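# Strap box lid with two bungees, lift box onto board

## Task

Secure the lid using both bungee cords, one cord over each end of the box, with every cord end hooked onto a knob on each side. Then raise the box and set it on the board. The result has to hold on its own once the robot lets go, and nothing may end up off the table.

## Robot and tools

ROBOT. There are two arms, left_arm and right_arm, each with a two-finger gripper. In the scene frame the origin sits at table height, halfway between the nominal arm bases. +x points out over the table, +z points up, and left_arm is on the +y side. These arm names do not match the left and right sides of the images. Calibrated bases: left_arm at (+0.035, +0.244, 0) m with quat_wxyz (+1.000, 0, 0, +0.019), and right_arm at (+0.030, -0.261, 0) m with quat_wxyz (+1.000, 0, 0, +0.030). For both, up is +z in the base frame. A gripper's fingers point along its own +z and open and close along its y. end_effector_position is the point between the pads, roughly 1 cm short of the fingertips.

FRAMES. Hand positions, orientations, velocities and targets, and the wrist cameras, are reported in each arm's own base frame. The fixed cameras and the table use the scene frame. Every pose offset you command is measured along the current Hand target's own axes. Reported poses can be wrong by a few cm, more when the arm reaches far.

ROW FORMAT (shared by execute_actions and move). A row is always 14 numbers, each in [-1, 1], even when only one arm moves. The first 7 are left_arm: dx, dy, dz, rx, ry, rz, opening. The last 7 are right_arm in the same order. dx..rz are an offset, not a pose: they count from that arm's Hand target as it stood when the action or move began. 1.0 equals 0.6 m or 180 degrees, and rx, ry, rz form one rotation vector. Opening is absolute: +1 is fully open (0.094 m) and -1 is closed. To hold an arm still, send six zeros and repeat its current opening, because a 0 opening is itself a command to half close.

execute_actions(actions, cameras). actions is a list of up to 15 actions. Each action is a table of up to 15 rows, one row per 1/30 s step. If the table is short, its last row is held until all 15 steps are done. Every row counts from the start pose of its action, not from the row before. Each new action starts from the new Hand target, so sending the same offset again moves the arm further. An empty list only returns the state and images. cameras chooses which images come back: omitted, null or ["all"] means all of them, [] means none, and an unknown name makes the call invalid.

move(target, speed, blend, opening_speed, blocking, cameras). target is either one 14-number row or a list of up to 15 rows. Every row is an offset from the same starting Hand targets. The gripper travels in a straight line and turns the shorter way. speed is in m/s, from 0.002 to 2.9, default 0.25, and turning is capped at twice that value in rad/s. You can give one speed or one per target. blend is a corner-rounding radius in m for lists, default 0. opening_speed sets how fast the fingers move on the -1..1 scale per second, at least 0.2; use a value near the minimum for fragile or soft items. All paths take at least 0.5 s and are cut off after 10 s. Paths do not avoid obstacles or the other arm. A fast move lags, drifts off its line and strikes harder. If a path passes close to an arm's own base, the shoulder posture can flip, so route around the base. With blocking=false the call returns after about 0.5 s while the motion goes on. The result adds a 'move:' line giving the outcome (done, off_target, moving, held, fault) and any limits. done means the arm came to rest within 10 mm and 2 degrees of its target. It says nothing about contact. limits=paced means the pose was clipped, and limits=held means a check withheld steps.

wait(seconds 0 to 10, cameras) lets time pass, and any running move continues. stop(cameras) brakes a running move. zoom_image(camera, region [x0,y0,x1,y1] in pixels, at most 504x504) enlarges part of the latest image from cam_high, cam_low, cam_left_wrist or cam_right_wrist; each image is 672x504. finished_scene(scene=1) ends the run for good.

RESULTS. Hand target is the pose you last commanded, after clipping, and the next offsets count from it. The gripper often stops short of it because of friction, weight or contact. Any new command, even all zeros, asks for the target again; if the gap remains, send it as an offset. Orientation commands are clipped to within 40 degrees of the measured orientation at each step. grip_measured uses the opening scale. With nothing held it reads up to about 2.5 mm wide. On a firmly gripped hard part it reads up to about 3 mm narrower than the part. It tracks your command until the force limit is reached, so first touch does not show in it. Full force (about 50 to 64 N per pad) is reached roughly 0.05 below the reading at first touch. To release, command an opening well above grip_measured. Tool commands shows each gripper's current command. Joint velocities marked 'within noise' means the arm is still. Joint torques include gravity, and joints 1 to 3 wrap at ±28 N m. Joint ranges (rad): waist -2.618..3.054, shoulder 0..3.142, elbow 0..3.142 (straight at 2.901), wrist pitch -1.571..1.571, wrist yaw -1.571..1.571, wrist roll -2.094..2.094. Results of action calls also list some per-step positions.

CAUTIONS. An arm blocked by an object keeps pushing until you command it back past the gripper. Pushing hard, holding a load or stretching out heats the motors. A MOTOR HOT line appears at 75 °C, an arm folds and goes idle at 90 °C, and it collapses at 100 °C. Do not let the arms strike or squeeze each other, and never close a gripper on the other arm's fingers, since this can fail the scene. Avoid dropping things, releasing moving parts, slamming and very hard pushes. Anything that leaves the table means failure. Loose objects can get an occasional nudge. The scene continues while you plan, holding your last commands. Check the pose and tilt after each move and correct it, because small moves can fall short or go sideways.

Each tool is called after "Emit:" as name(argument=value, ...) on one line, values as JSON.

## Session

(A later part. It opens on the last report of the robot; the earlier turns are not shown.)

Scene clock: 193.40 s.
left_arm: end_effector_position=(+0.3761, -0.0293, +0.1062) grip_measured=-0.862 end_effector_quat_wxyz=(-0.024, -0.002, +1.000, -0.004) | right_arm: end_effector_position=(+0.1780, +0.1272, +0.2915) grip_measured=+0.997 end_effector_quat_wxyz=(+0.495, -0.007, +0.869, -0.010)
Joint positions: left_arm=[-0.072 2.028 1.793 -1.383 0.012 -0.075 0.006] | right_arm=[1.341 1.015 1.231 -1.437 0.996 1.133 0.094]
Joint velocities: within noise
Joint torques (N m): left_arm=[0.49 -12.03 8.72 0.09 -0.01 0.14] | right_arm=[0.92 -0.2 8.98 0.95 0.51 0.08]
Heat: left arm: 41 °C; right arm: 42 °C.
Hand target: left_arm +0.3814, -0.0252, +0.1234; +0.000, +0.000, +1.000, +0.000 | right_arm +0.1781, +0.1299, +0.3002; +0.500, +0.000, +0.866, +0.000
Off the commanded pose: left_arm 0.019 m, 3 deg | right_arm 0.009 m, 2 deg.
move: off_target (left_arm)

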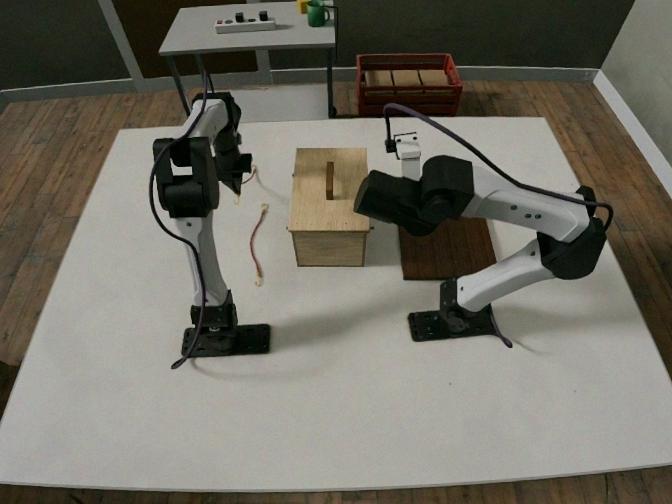

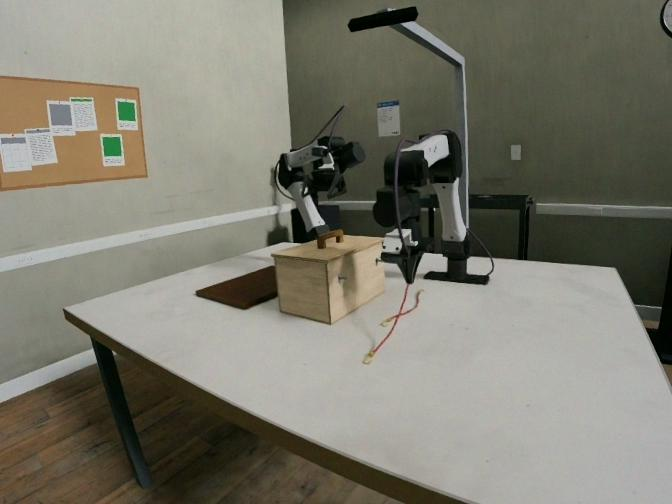

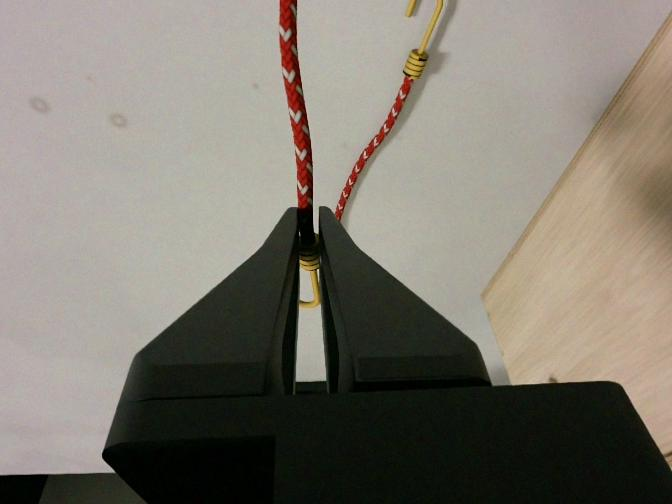

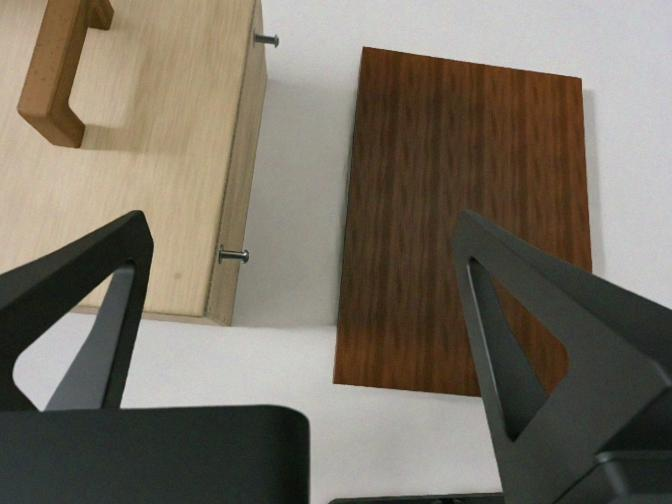

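Emit:
zoom_image(camera="cam_left_wrist", region=[240, 180, 380, 320])

Emit:
zoom_image(camera="cam_low", region=[330, 240, 460, 380])

Scaled by 3.600.

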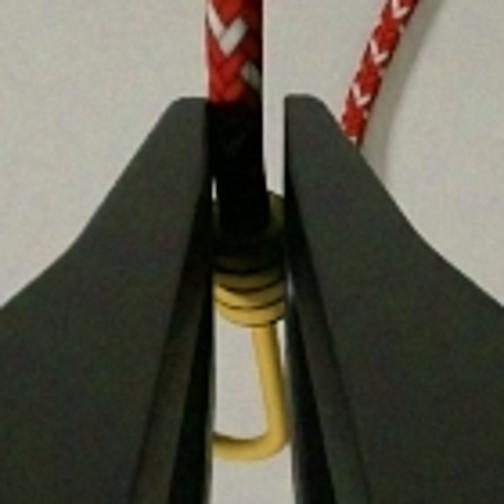

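Scaled by 3.600.

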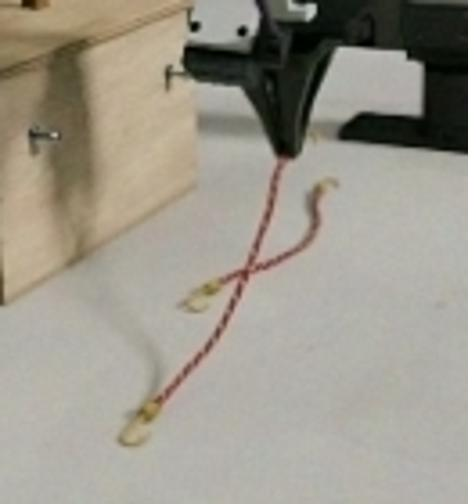

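Emit:
move(target=[[0.019, -0.008, -0.0277, 0, 0, 0.3756, -0.95, 0, 0, 0, 0, 0, 0, 1], [0, -0.1223, -0.3443, 0.2183, -0.3261, 0.3299, -0.95, 0, 0, 0, 0, 0, 0, 1]], speed=0.25)

Scene clock: 241.00 s.
left_arm: end_effector_position=(+0.3871, -0.0980, +0.3194) grip_measured=-0.862 end_effector_quat_wxyz=(+0.444, +0.461, +0.703, -0.310) | right_arm: end_effector_position=(+0.1780, +0.1272, +0.2915) grip_measured=+0.997 end_effector_quat_wxyz=(+0.495, -0.007, +0.869, -0.010)
Joint positions: left_arm=[0.143 1.721 1.811 -1.182 1.085 1.011 0.006] | right_arm=[1.341 1.015 1.231 -1.437 0.996 1.133 0.094]
Joint velocities: within noise
Joint torques (N m): left_arm=[0.32 -10.03 5.45 1.29 0.91 0.03] | right_arm=[0.92 -0.2 8.98 0.95 0.51 0.07]
Heat: left arm: 49 °C; right arm: 43 °C.
Hand target: left_arm +0.3815, -0.0986, +0.3300; +0.459, +0.464, +0.693, -0.307 | right_arm +0.1781, +0.1299, +0.3002; +0.500, +0.000, +0.866, +0.001
Off the commanded pose: left_arm 0.012 m, 2 deg | right_arm 0.009 m, 2 deg.
move: off_target (left_arm)

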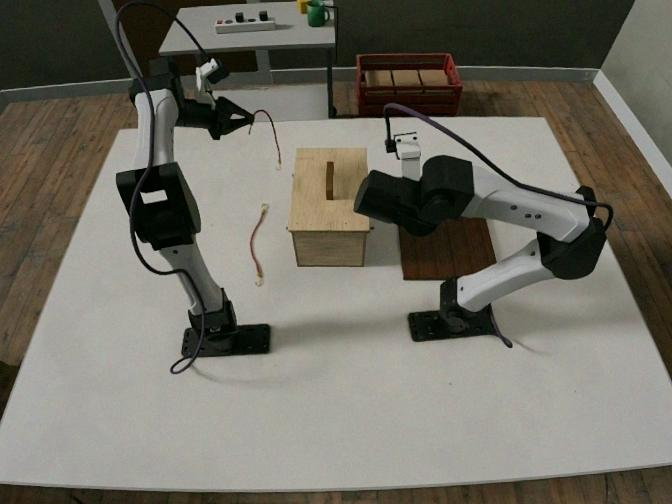

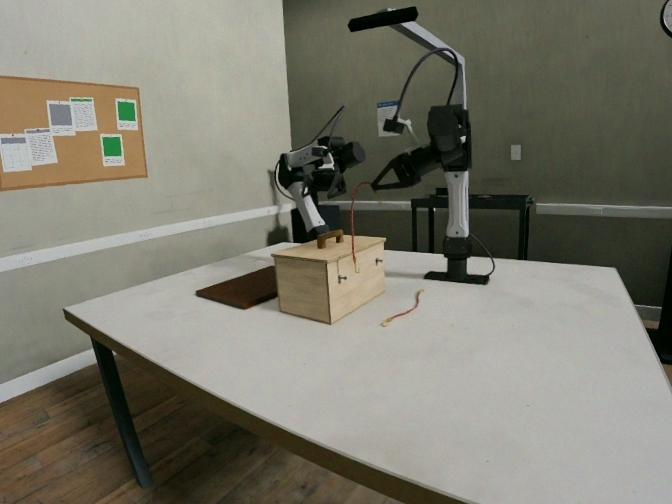

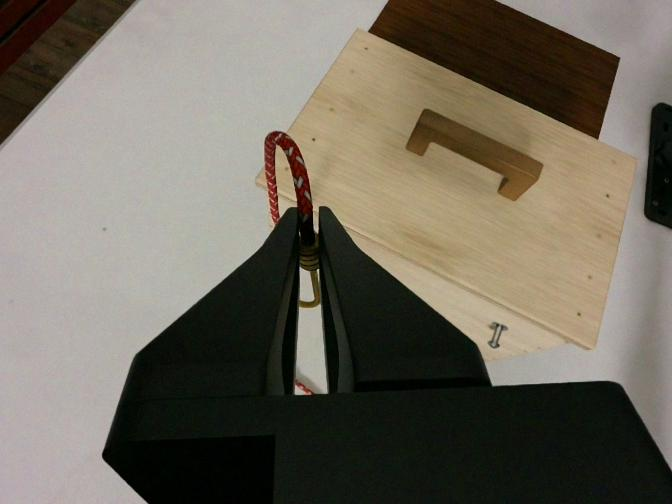

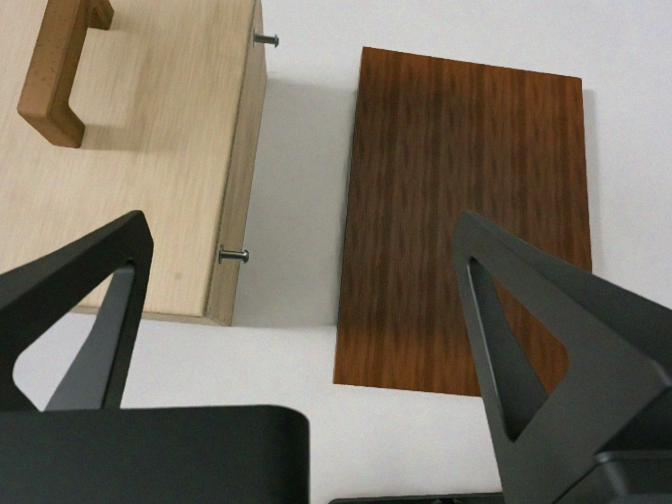

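Emit:
zoom_image(camera="cam_low", region=[320, 150, 440, 290])

Emit:
zoom_image(camera="cam_high", region=[200, 80, 320, 190])

Scaled by 3.600.

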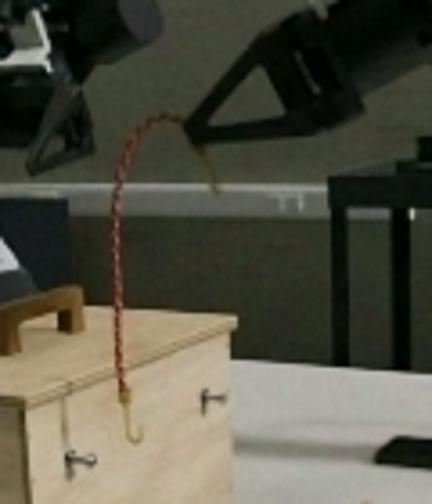

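Scaled by 4.200.

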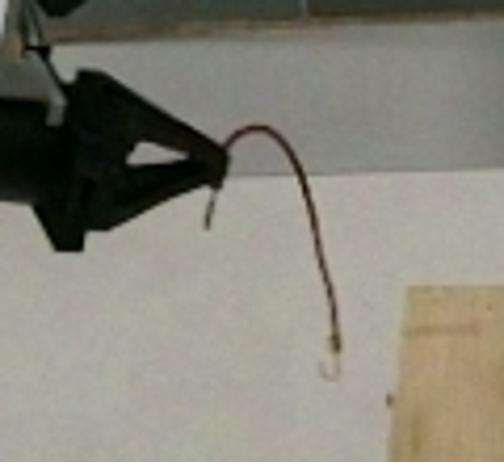

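Emit:
zoom_image(camera="cam_low", region=[340, 250, 370, 280])

Emit:
zoom_image(camera="cam_high", region=[265, 150, 295, 180])

Scaled by 16.800.

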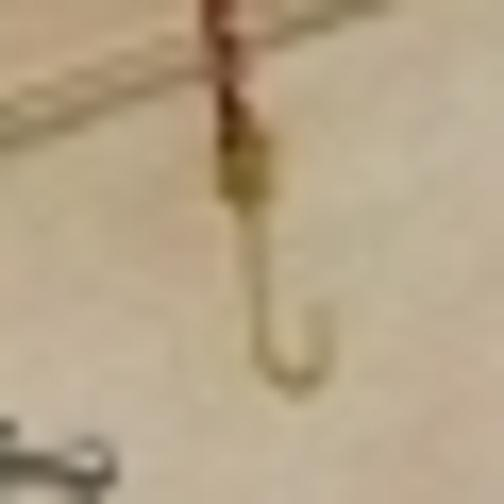

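Scaled by 16.800.

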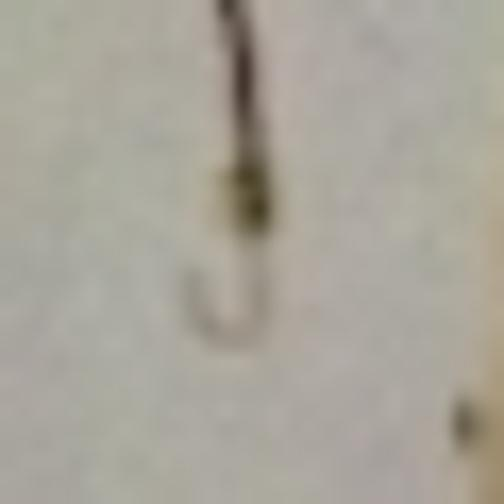

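Emit:
move(target=[[-0.1722, -0.0125, 0.0003, 0, 0, 0, -0.95, 0.0132, -0.195, 0.2447, -0.1628, -0.0813, -0.0673, 0.3], [-0.2967, -0.1582, 0.2933, 0, 0, 0, -0.95, 0.0132, -0.195, 0.2447, -0.1628, -0.0813, -0.0673, 0.3], [-0.1628, -0.2187, 0.3198, 0, 0, 0, -0.95, 0.0132, -0.195, 0.2447, -0.1628, -0.0813, -0.0673, 0.3]], speed=0.15, blend=[0.02, 0.02, 0])

Scene clock: 264.40 s.
left_arm: end_effector_position=(+0.3465, -0.3493, +0.3333) grip_measured=-0.862 end_effector_quat_wxyz=(+0.443, +0.466, +0.701, -0.309) | right_arm: end_effector_position=(+0.3012, +0.0138, +0.2242) grip_measured=+0.303 end_effector_quat_wxyz=(+0.586, -0.212, +0.765, +0.166)
Joint positions: left_arm=[-0.614 1.667 1.685 -0.521 0.523 0.246 0.006] | right_arm=[-0.427 0.904 0.583 -0.122 -0.925 -0.357 0.061]
Joint velocities: within noise
Joint torques (N m): left_arm=[-0.46 -10.39 6.17 2.25 0.13 -0.01] | right_arm=[-0.35 -0.68 6.43 2.16 -0.36 -0.18]
Heat: left arm: 48 °C; right arm: 43 °C.
Hand target: left_arm +0.3420, -0.3472, +0.3452; +0.459, +0.464, +0.693, -0.307 | right_arm +0.3012, +0.0130, +0.2197; +0.586, -0.216, +0.763, +0.166
Off the commanded pose: left_arm 0.013 m, 2 deg | right_arm 0.005 m, 0 deg.
move: off_target (left_arm)

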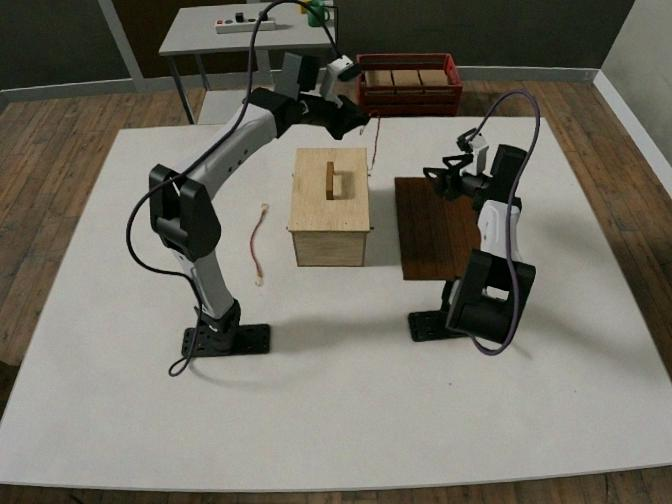

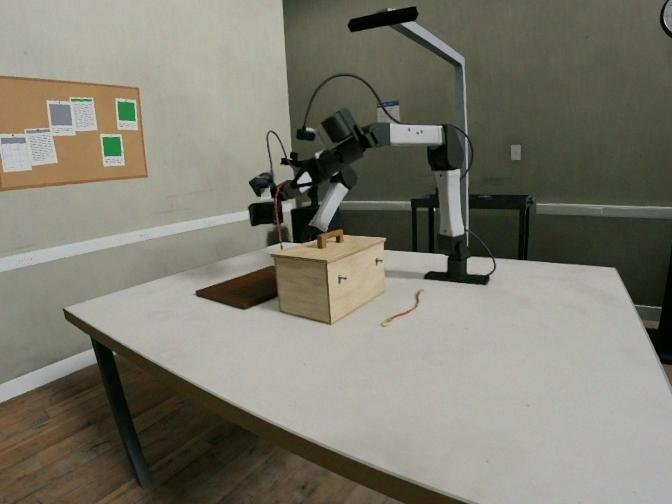

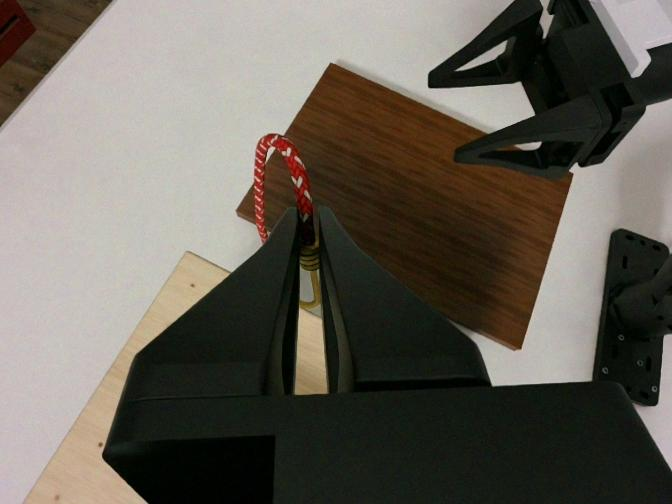

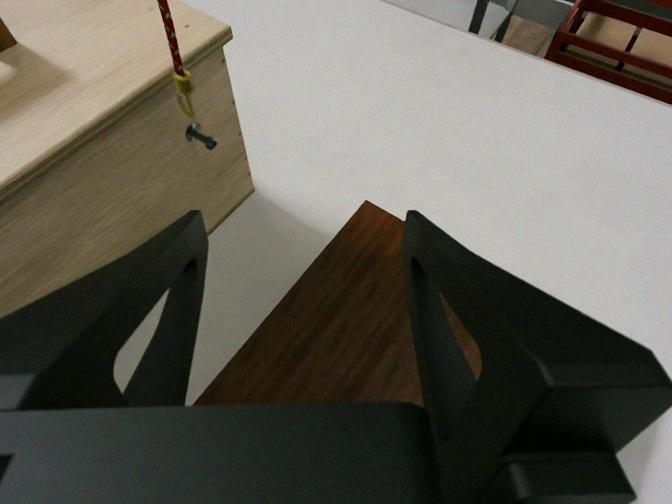

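Emit:
zoom_image(camera="cam_right_wrist", region=[140, 40, 260, 160])

Emit:
zoom_image(camera="cam_high", region=[330, 100, 420, 190])

Emit:
zoom_image(camera="cam_low", region=[240, 180, 320, 270])

Scaled by 4.200.

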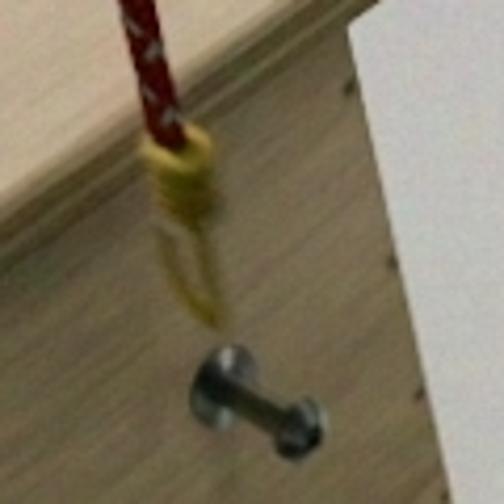

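Scaled by 5.600.

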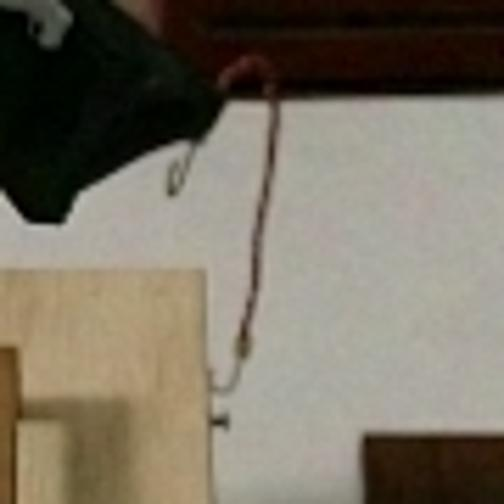

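Scaled by 5.600.

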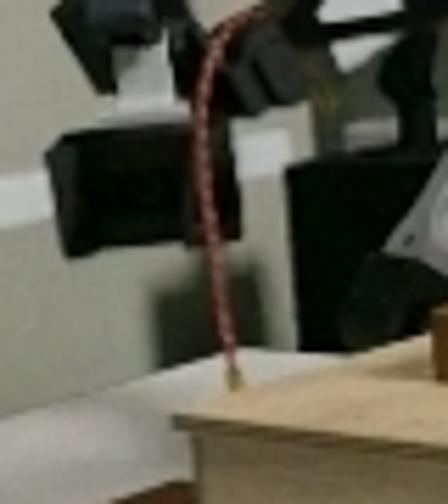

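Emit:
wait(seconds=0.5, cameras=["cam_high", "cam_right_wrist", "cam_low"])

Emit:
zoom_image(camera="cam_high", region=[355, 145, 385, 175])

Emit:
zoom_image(camera="cam_right_wrist", region=[160, 60, 220, 120])

Scene clock: 269.43 s.
left_arm: end_effector_position=(+0.3467, -0.3493, +0.3331) grip_measured=-0.862 end_effector_quat_wxyz=(+0.443, +0.466, +0.701, -0.308) | right_arm: end_effector_position=(+0.3012, +0.0138, +0.2242) grip_measured=+0.303 end_effector_quat_wxyz=(+0.586, -0.212, +0.764, +0.166)
Joint positions: left_arm=[-0.614 1.667 1.684 -0.52 0.522 0.246 0.006] | right_arm=[-0.427 0.904 0.583 -0.122 -0.925 -0.357 0.061]
Joint velocities: within noise
Joint torques (N m): left_arm=[-0.49 -10.37 6.31 2.24 0.2 -0.01] | right_arm=[-0.34 -0.68 6.45 2.16 -0.36 -0.17]
Heat: left arm: 48 °C; right arm: 42 °C.
Hand target: left_arm +0.3419, -0.3472, +0.3451; +0.459, +0.464, +0.693, -0.307 | right_arm +0.3012, +0.0130, +0.2197; +0.586, -0.216, +0.763, +0.166
Tool commands: left_gripper/opening=-0.95 right_gripper/opening=+0.3
Off the commanded pose: left_arm 0.013 m, 2 deg | right_arm 0.005 m, 0 deg.
wait: 0.50 s; at rest from the start
Images, in order (width x height): cam_high 672x504, cam_low 672x504, cam_right_wrist 672x504.

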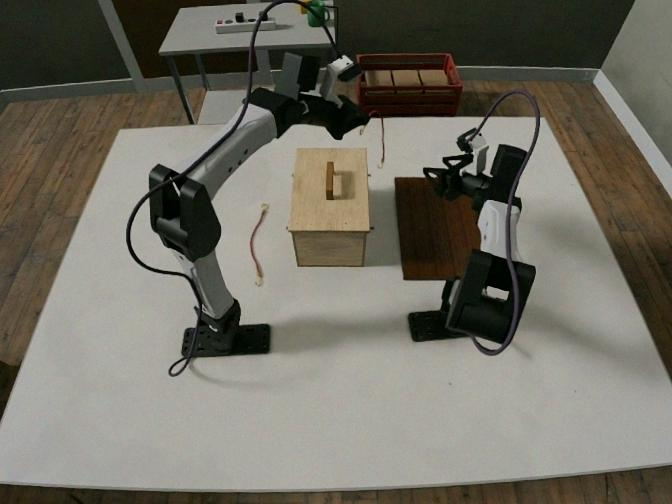

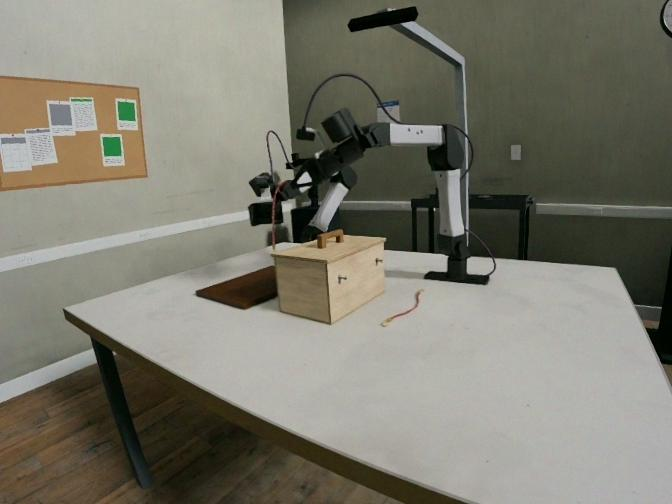

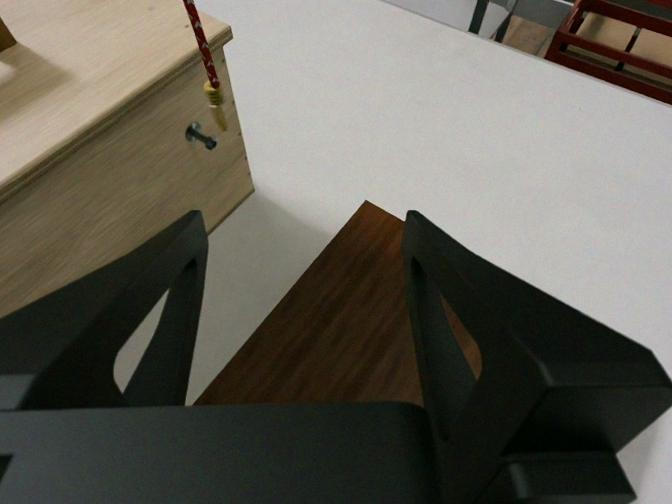

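Scaled by 16.800.

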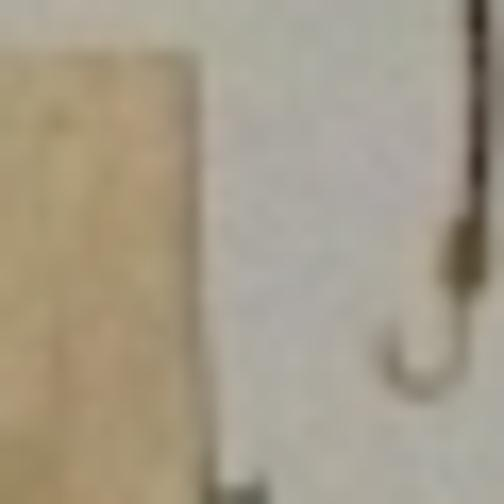

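Scaled by 8.400.

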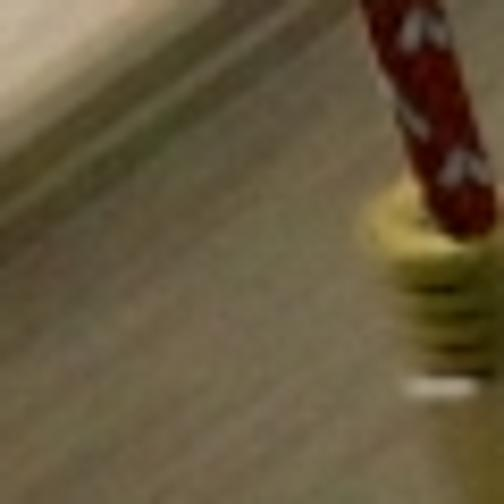

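Emit:
wait(seconds=1.5, cameras=["cam_high", "cam_right_wrist", "cam_left_wrist"])

Emit:
zoom_image(camera="cam_high", region=[355, 105, 415, 175])

Emit:
zoom_image(camera="cam_right_wrist", region=[150, 0, 290, 140])

Scene clock: 276.33 s.
left_arm: end_effector_position=(+0.3467, -0.3493, +0.3331) grip_measured=-0.862 end_effector_quat_wxyz=(+0.443, +0.466, +0.701, -0.308) | right_arm: end_effector_position=(+0.3012, +0.0138, +0.2242) grip_measured=+0.303 end_effector_quat_wxyz=(+0.586, -0.212, +0.764, +0.166)
Joint positions: left_arm=[-0.614 1.667 1.684 -0.52 0.522 0.246 0.006] | right_arm=[-0.427 0.904 0.583 -0.122 -0.925 -0.358 0.061]
Joint velocities: within noise
Joint torques (N m): left_arm=[-0.43 -10.39 6.3 2.26 0.2 -0.01] | right_arm=[-0.35 -0.66 6.43 2.16 -0.36 -0.17]
Heat: left arm: 47 °C; right arm: 41 °C.
Hand target: left_arm +0.3419, -0.3472, +0.3451; +0.459, +0.464, +0.693, -0.307 | right_arm +0.3012, +0.0130, +0.2197; +0.586, -0.216, +0.763, +0.166
Tool commands: left_gripper/opening=-0.95 right_gripper/opening=+0.3
Off the commanded pose: left_arm 0.013 m, 2 deg | right_arm 0.005 m, 0 deg.
wait: 1.50 s; at rest from the start
Images, in order (width x height): cam_high 672x504, cam_left_wrist 672x504, cam_right_wrist 672x504.

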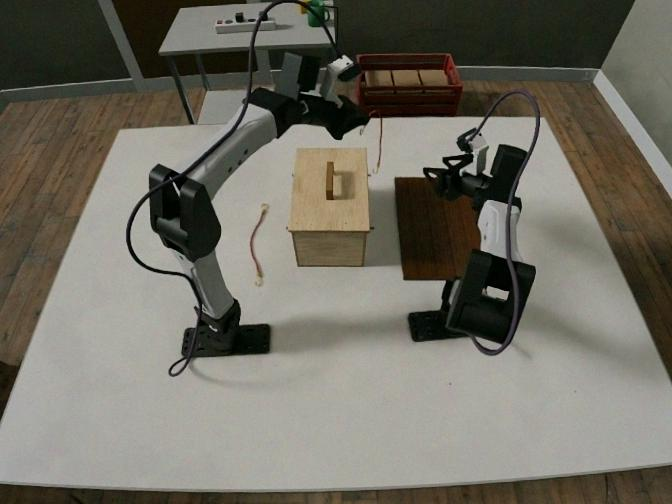

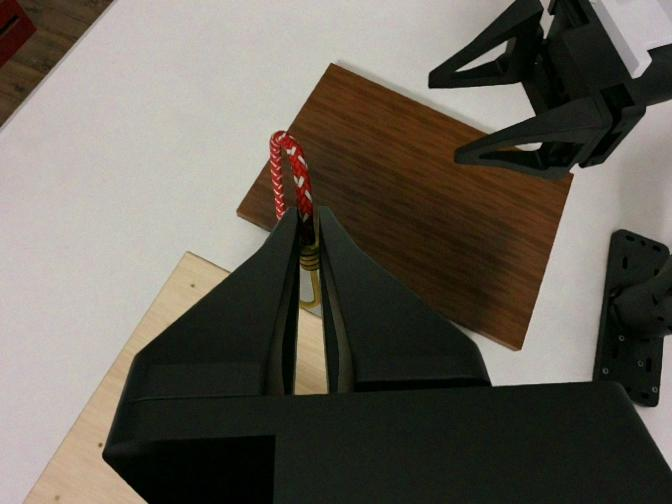

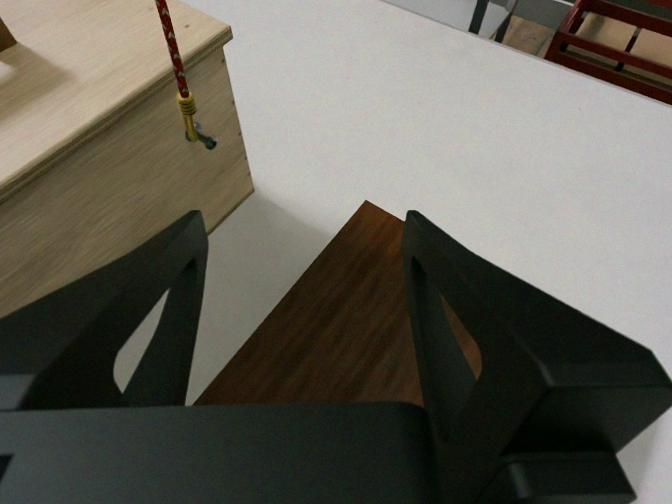

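Scaled by 7.200.

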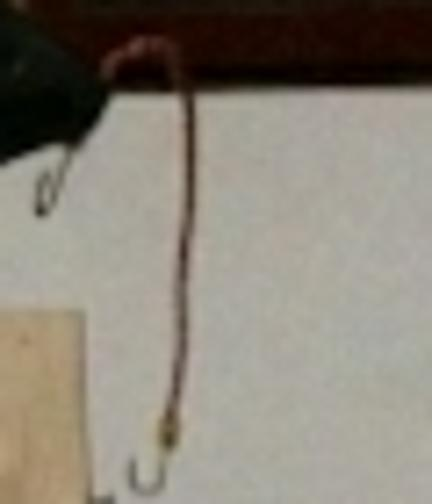

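Scaled by 3.600.

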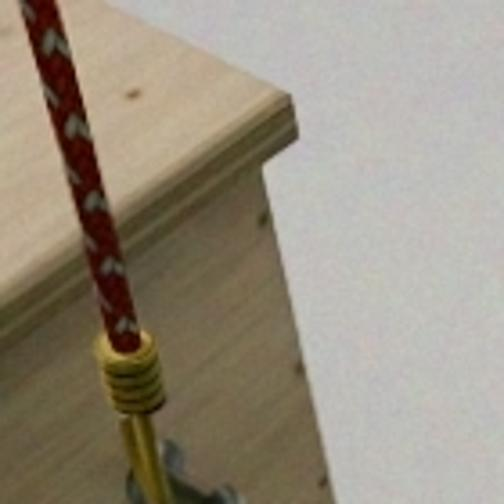

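Emit:
move(target=[-0.0181, -0.0191, 0.0426, 0.0634, 0, 0.0269, -0.95, 0, 0, 0, 0, 0, 0, 0.3], speed=0.1, cameras=["cam_high", "cam_right_wrist"])

Emit:
zoom_image(camera="cam_high", region=[355, 105, 415, 175])

Emit:
zoom_image(camera="cam_right_wrist", region=[150, 0, 290, 140])

Scene clock: 287.63 s.
left_arm: end_effector_position=(+0.3410, -0.3746, +0.3333) grip_measured=-0.862 end_effector_quat_wxyz=(+0.412, +0.529, +0.653, -0.353) | right_arm: end_effector_position=(+0.3012, +0.0138, +0.2242) grip_measured=+0.303 end_effector_quat_wxyz=(+0.586, -0.212, +0.764, +0.166)
Joint positions: left_arm=[-0.614 1.795 1.848 -0.618 0.692 0.356 0.006] | right_arm=[-0.427 0.904 0.583 -0.122 -0.925 -0.358 0.061]
Joint velocities: within noise
Joint torques (N m): left_arm=[0.02 -8.08 10.33 1.86 0.54 0.16] | right_arm=[-0.35 -0.68 6.45 2.16 -0.36 -0.17]
Heat: left arm: 46 °C; right arm: 40 °C.
Hand target: left_arm +0.3420, -0.3773, +0.3451; +0.423, +0.536, +0.639, -0.355 | right_arm +0.3012, +0.0130, +0.2197; +0.586, -0.216, +0.763, +0.167
Off the commanded pose: left_arm 0.012 m, 2 deg | right_arm 0.005 m, 0 deg.
move: off_target (left_arm)
Images, in order (width x height): cam_high 672x504, cam_right_wrist 672x504.

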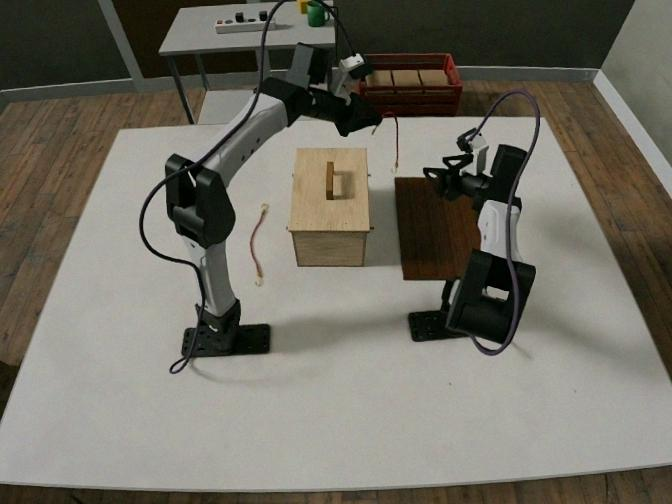

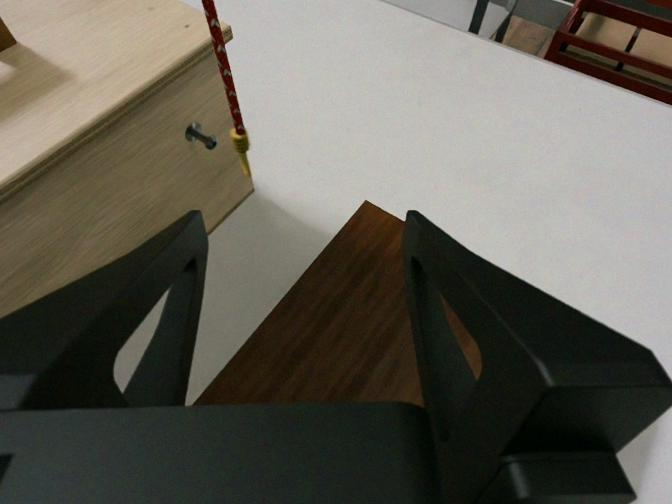

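Scaled by 7.200.

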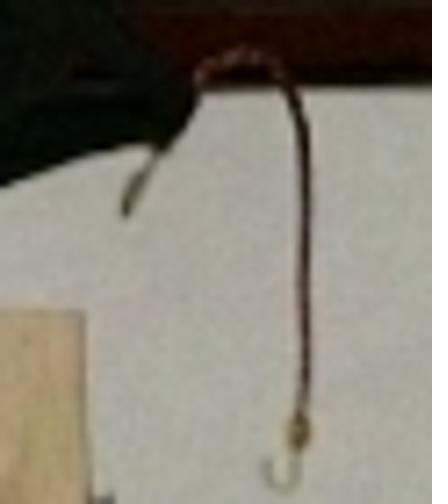

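Scaled by 3.600.

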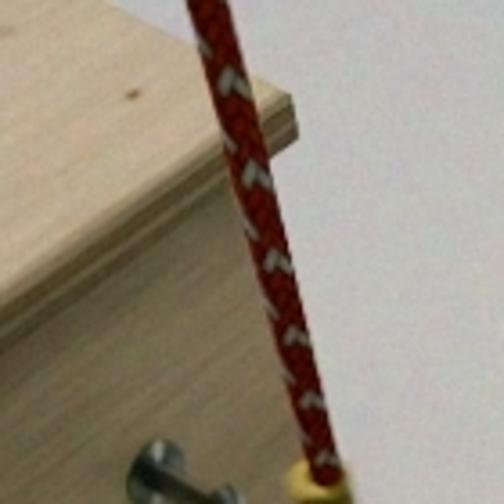

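Emit:
zoom_image(camera="cam_right_wrist", region=[215, 120, 275, 190])

Emit:
zoom_image(camera="cam_high", region=[380, 155, 405, 180])

Scaled by 7.200.

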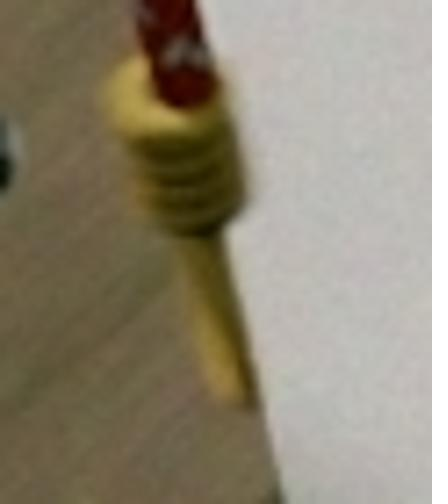

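Scaled by 20.160.

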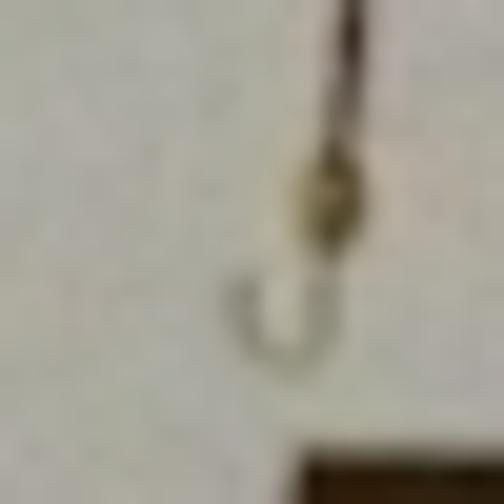

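Emit:
move(target=[[-0.0845, -0.027, -0.0778, 0, 0, 0, -0.95, 0, 0, 0, 0, 0, 0, 0.3], [-0.0103, -0.1708, -0.3037, -0.0409, 0, -0.0174, -0.95, 0, 0, 0, 0, 0, 0, 0.3]], speed=0.15, blend=[0.02, 0])

Emit:
zoom_image(camera="cam_low", region=[280, 120, 400, 260])

Emit:
zoom_image(camera="cam_high", region=[270, 130, 390, 250])

Scene clock: 310.57 s.
left_arm: end_effector_position=(+0.2120, -0.2325, +0.4263) grip_measured=-0.862 end_effector_quat_wxyz=(+0.451, +0.487, +0.674, -0.323) | right_arm: end_effector_position=(+0.3012, +0.0138, +0.2242) grip_measured=+0.303 end_effector_quat_wxyz=(+0.586, -0.212, +0.764, +0.166)
Joint positions: left_arm=[-0.471 1.22 1.71 -1.018 0.703 0.365 0.006] | right_arm=[-0.427 0.904 0.583 -0.122 -0.925 -0.358 0.061]
Joint velocities: within noise
Joint torques (N m): left_arm=[0.54 -2.44 4.98 1.92 0.5 0.14] | right_arm=[-0.34 -0.68 6.45 2.16 -0.36 -0.17]
Heat: left arm: 45 °C; right arm: 39 °C.
Hand target: left_arm +0.2124, -0.2322, +0.4219; +0.447, +0.490, +0.675, -0.325 | right_arm +0.3012, +0.0130, +0.2197; +0.586, -0.216, +0.763, +0.166
Off the commanded pose: left_arm 0.004 m, 1 deg | right_arm 0.005 m, 0 deg.
move: done

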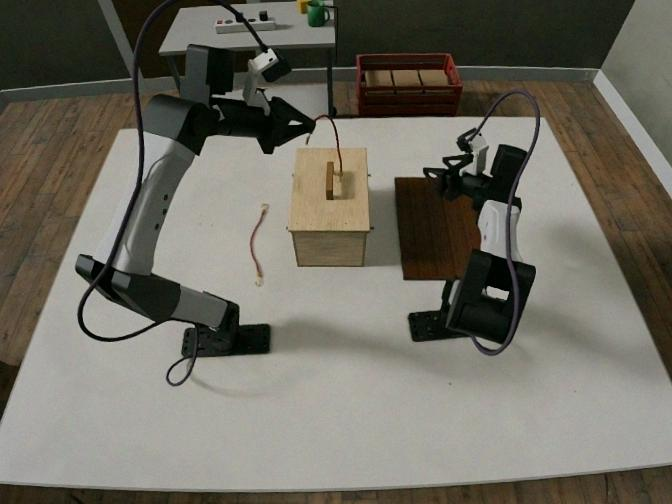

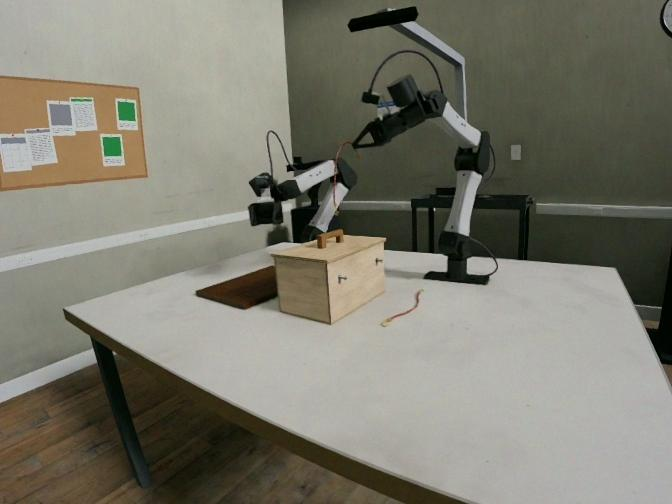

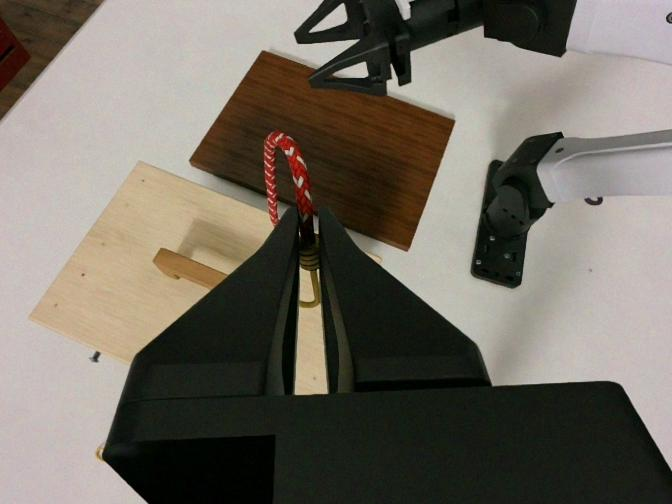

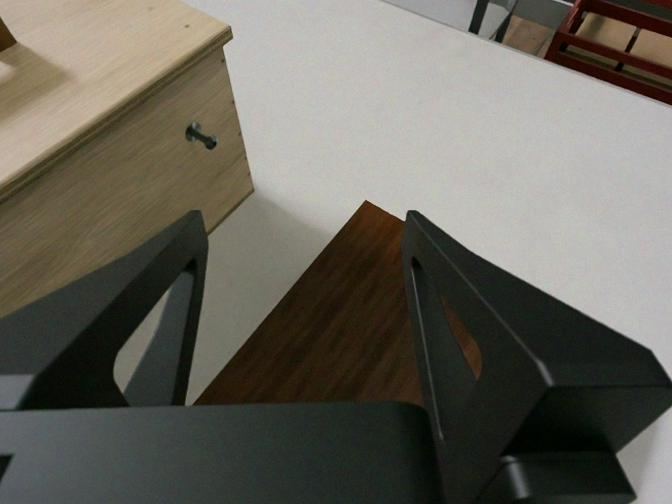

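Scaled by 3.600.

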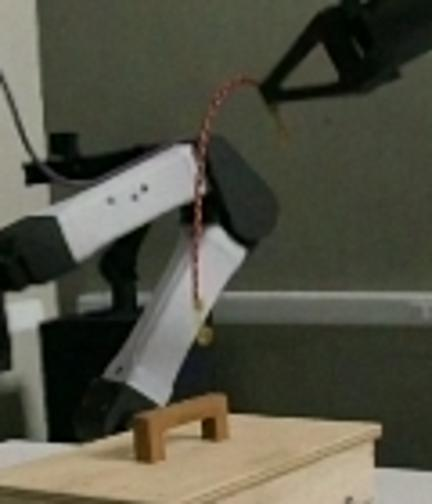

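Scaled by 4.200.

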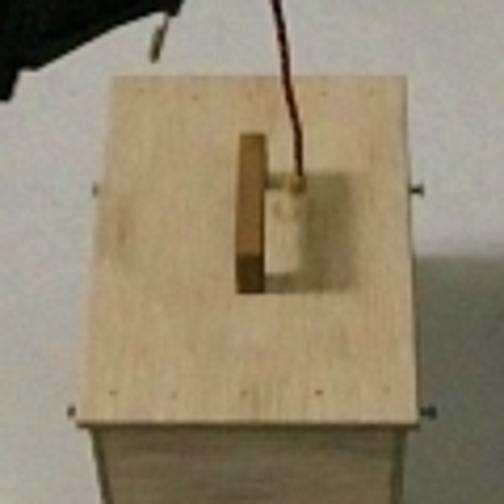

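Emit:
move(target=[0.0902, -0.0475, 0.0733, 0, 0, 0, -0.95, 0, 0, 0, 0, 0, 0, 0.3], speed=0.1)

Emit:
zoom_image(camera="cam_low", region=[280, 150, 400, 270])

Emit:
zoom_image(camera="cam_high", region=[270, 130, 390, 250])

Scene clock: 316.57 s.
left_arm: end_effector_position=(+0.1921, -0.2592, +0.3541) grip_measured=-0.862 end_effector_quat_wxyz=(+0.440, +0.492, +0.677, -0.326) | right_arm: end_effector_position=(+0.3012, +0.0138, +0.2242) grip_measured=+0.303 end_effector_quat_wxyz=(+0.586, -0.212, +0.764, +0.166)
Joint positions: left_arm=[-0.645 1.061 1.29 -0.723 0.561 0.27 0.006] | right_arm=[-0.427 0.904 0.583 -0.122 -0.925 -0.358 0.061]
Joint velocities: within noise
Joint torques (N m): left_arm=[-0.61 -3.1 5.79 2.26 0.19 -0.01] | right_arm=[-0.35 -0.68 6.45 2.16 -0.36 -0.17]
Heat: left arm: 43 °C; right arm: 39 °C.
Hand target: left_arm +0.1913, -0.2594, +0.3551; +0.447, +0.490, +0.675, -0.324 | right_arm +0.3012, +0.0130, +0.2197; +0.586, -0.216, +0.763, +0.166
Off the commanded pose: left_arm 0.001 m, 1 deg | right_arm 0.005 m, 0 deg.
move: done

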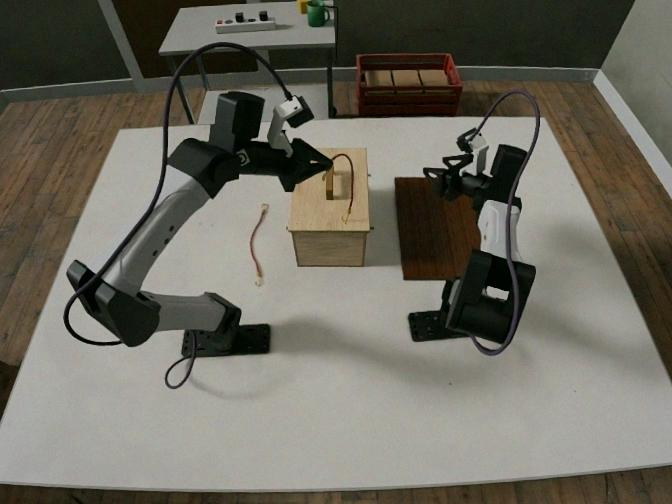

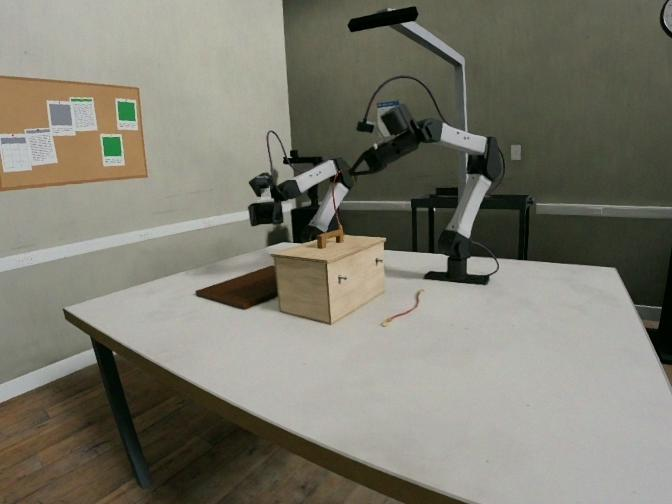

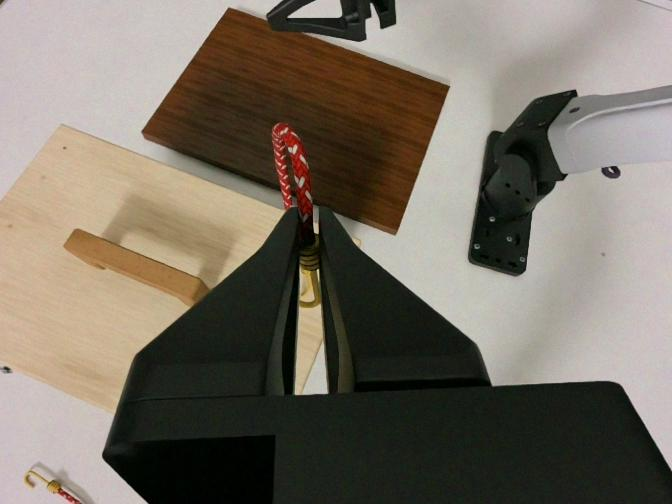

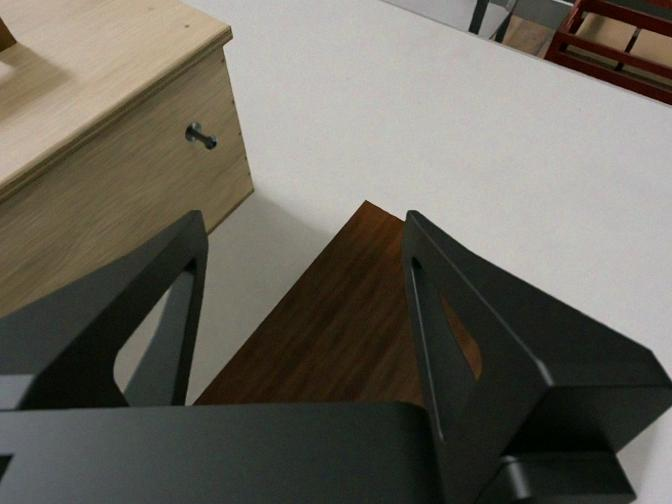

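Scaled by 4.200.

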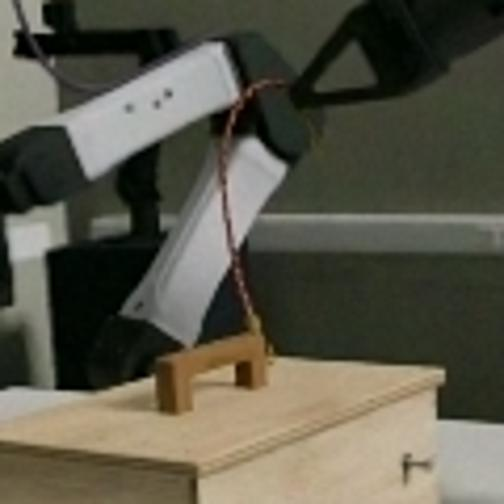

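Scaled by 4.200.

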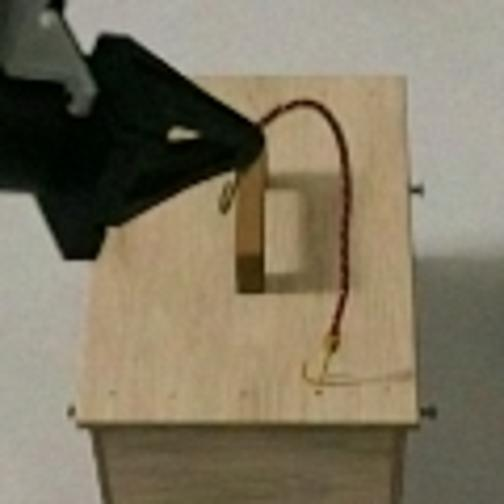

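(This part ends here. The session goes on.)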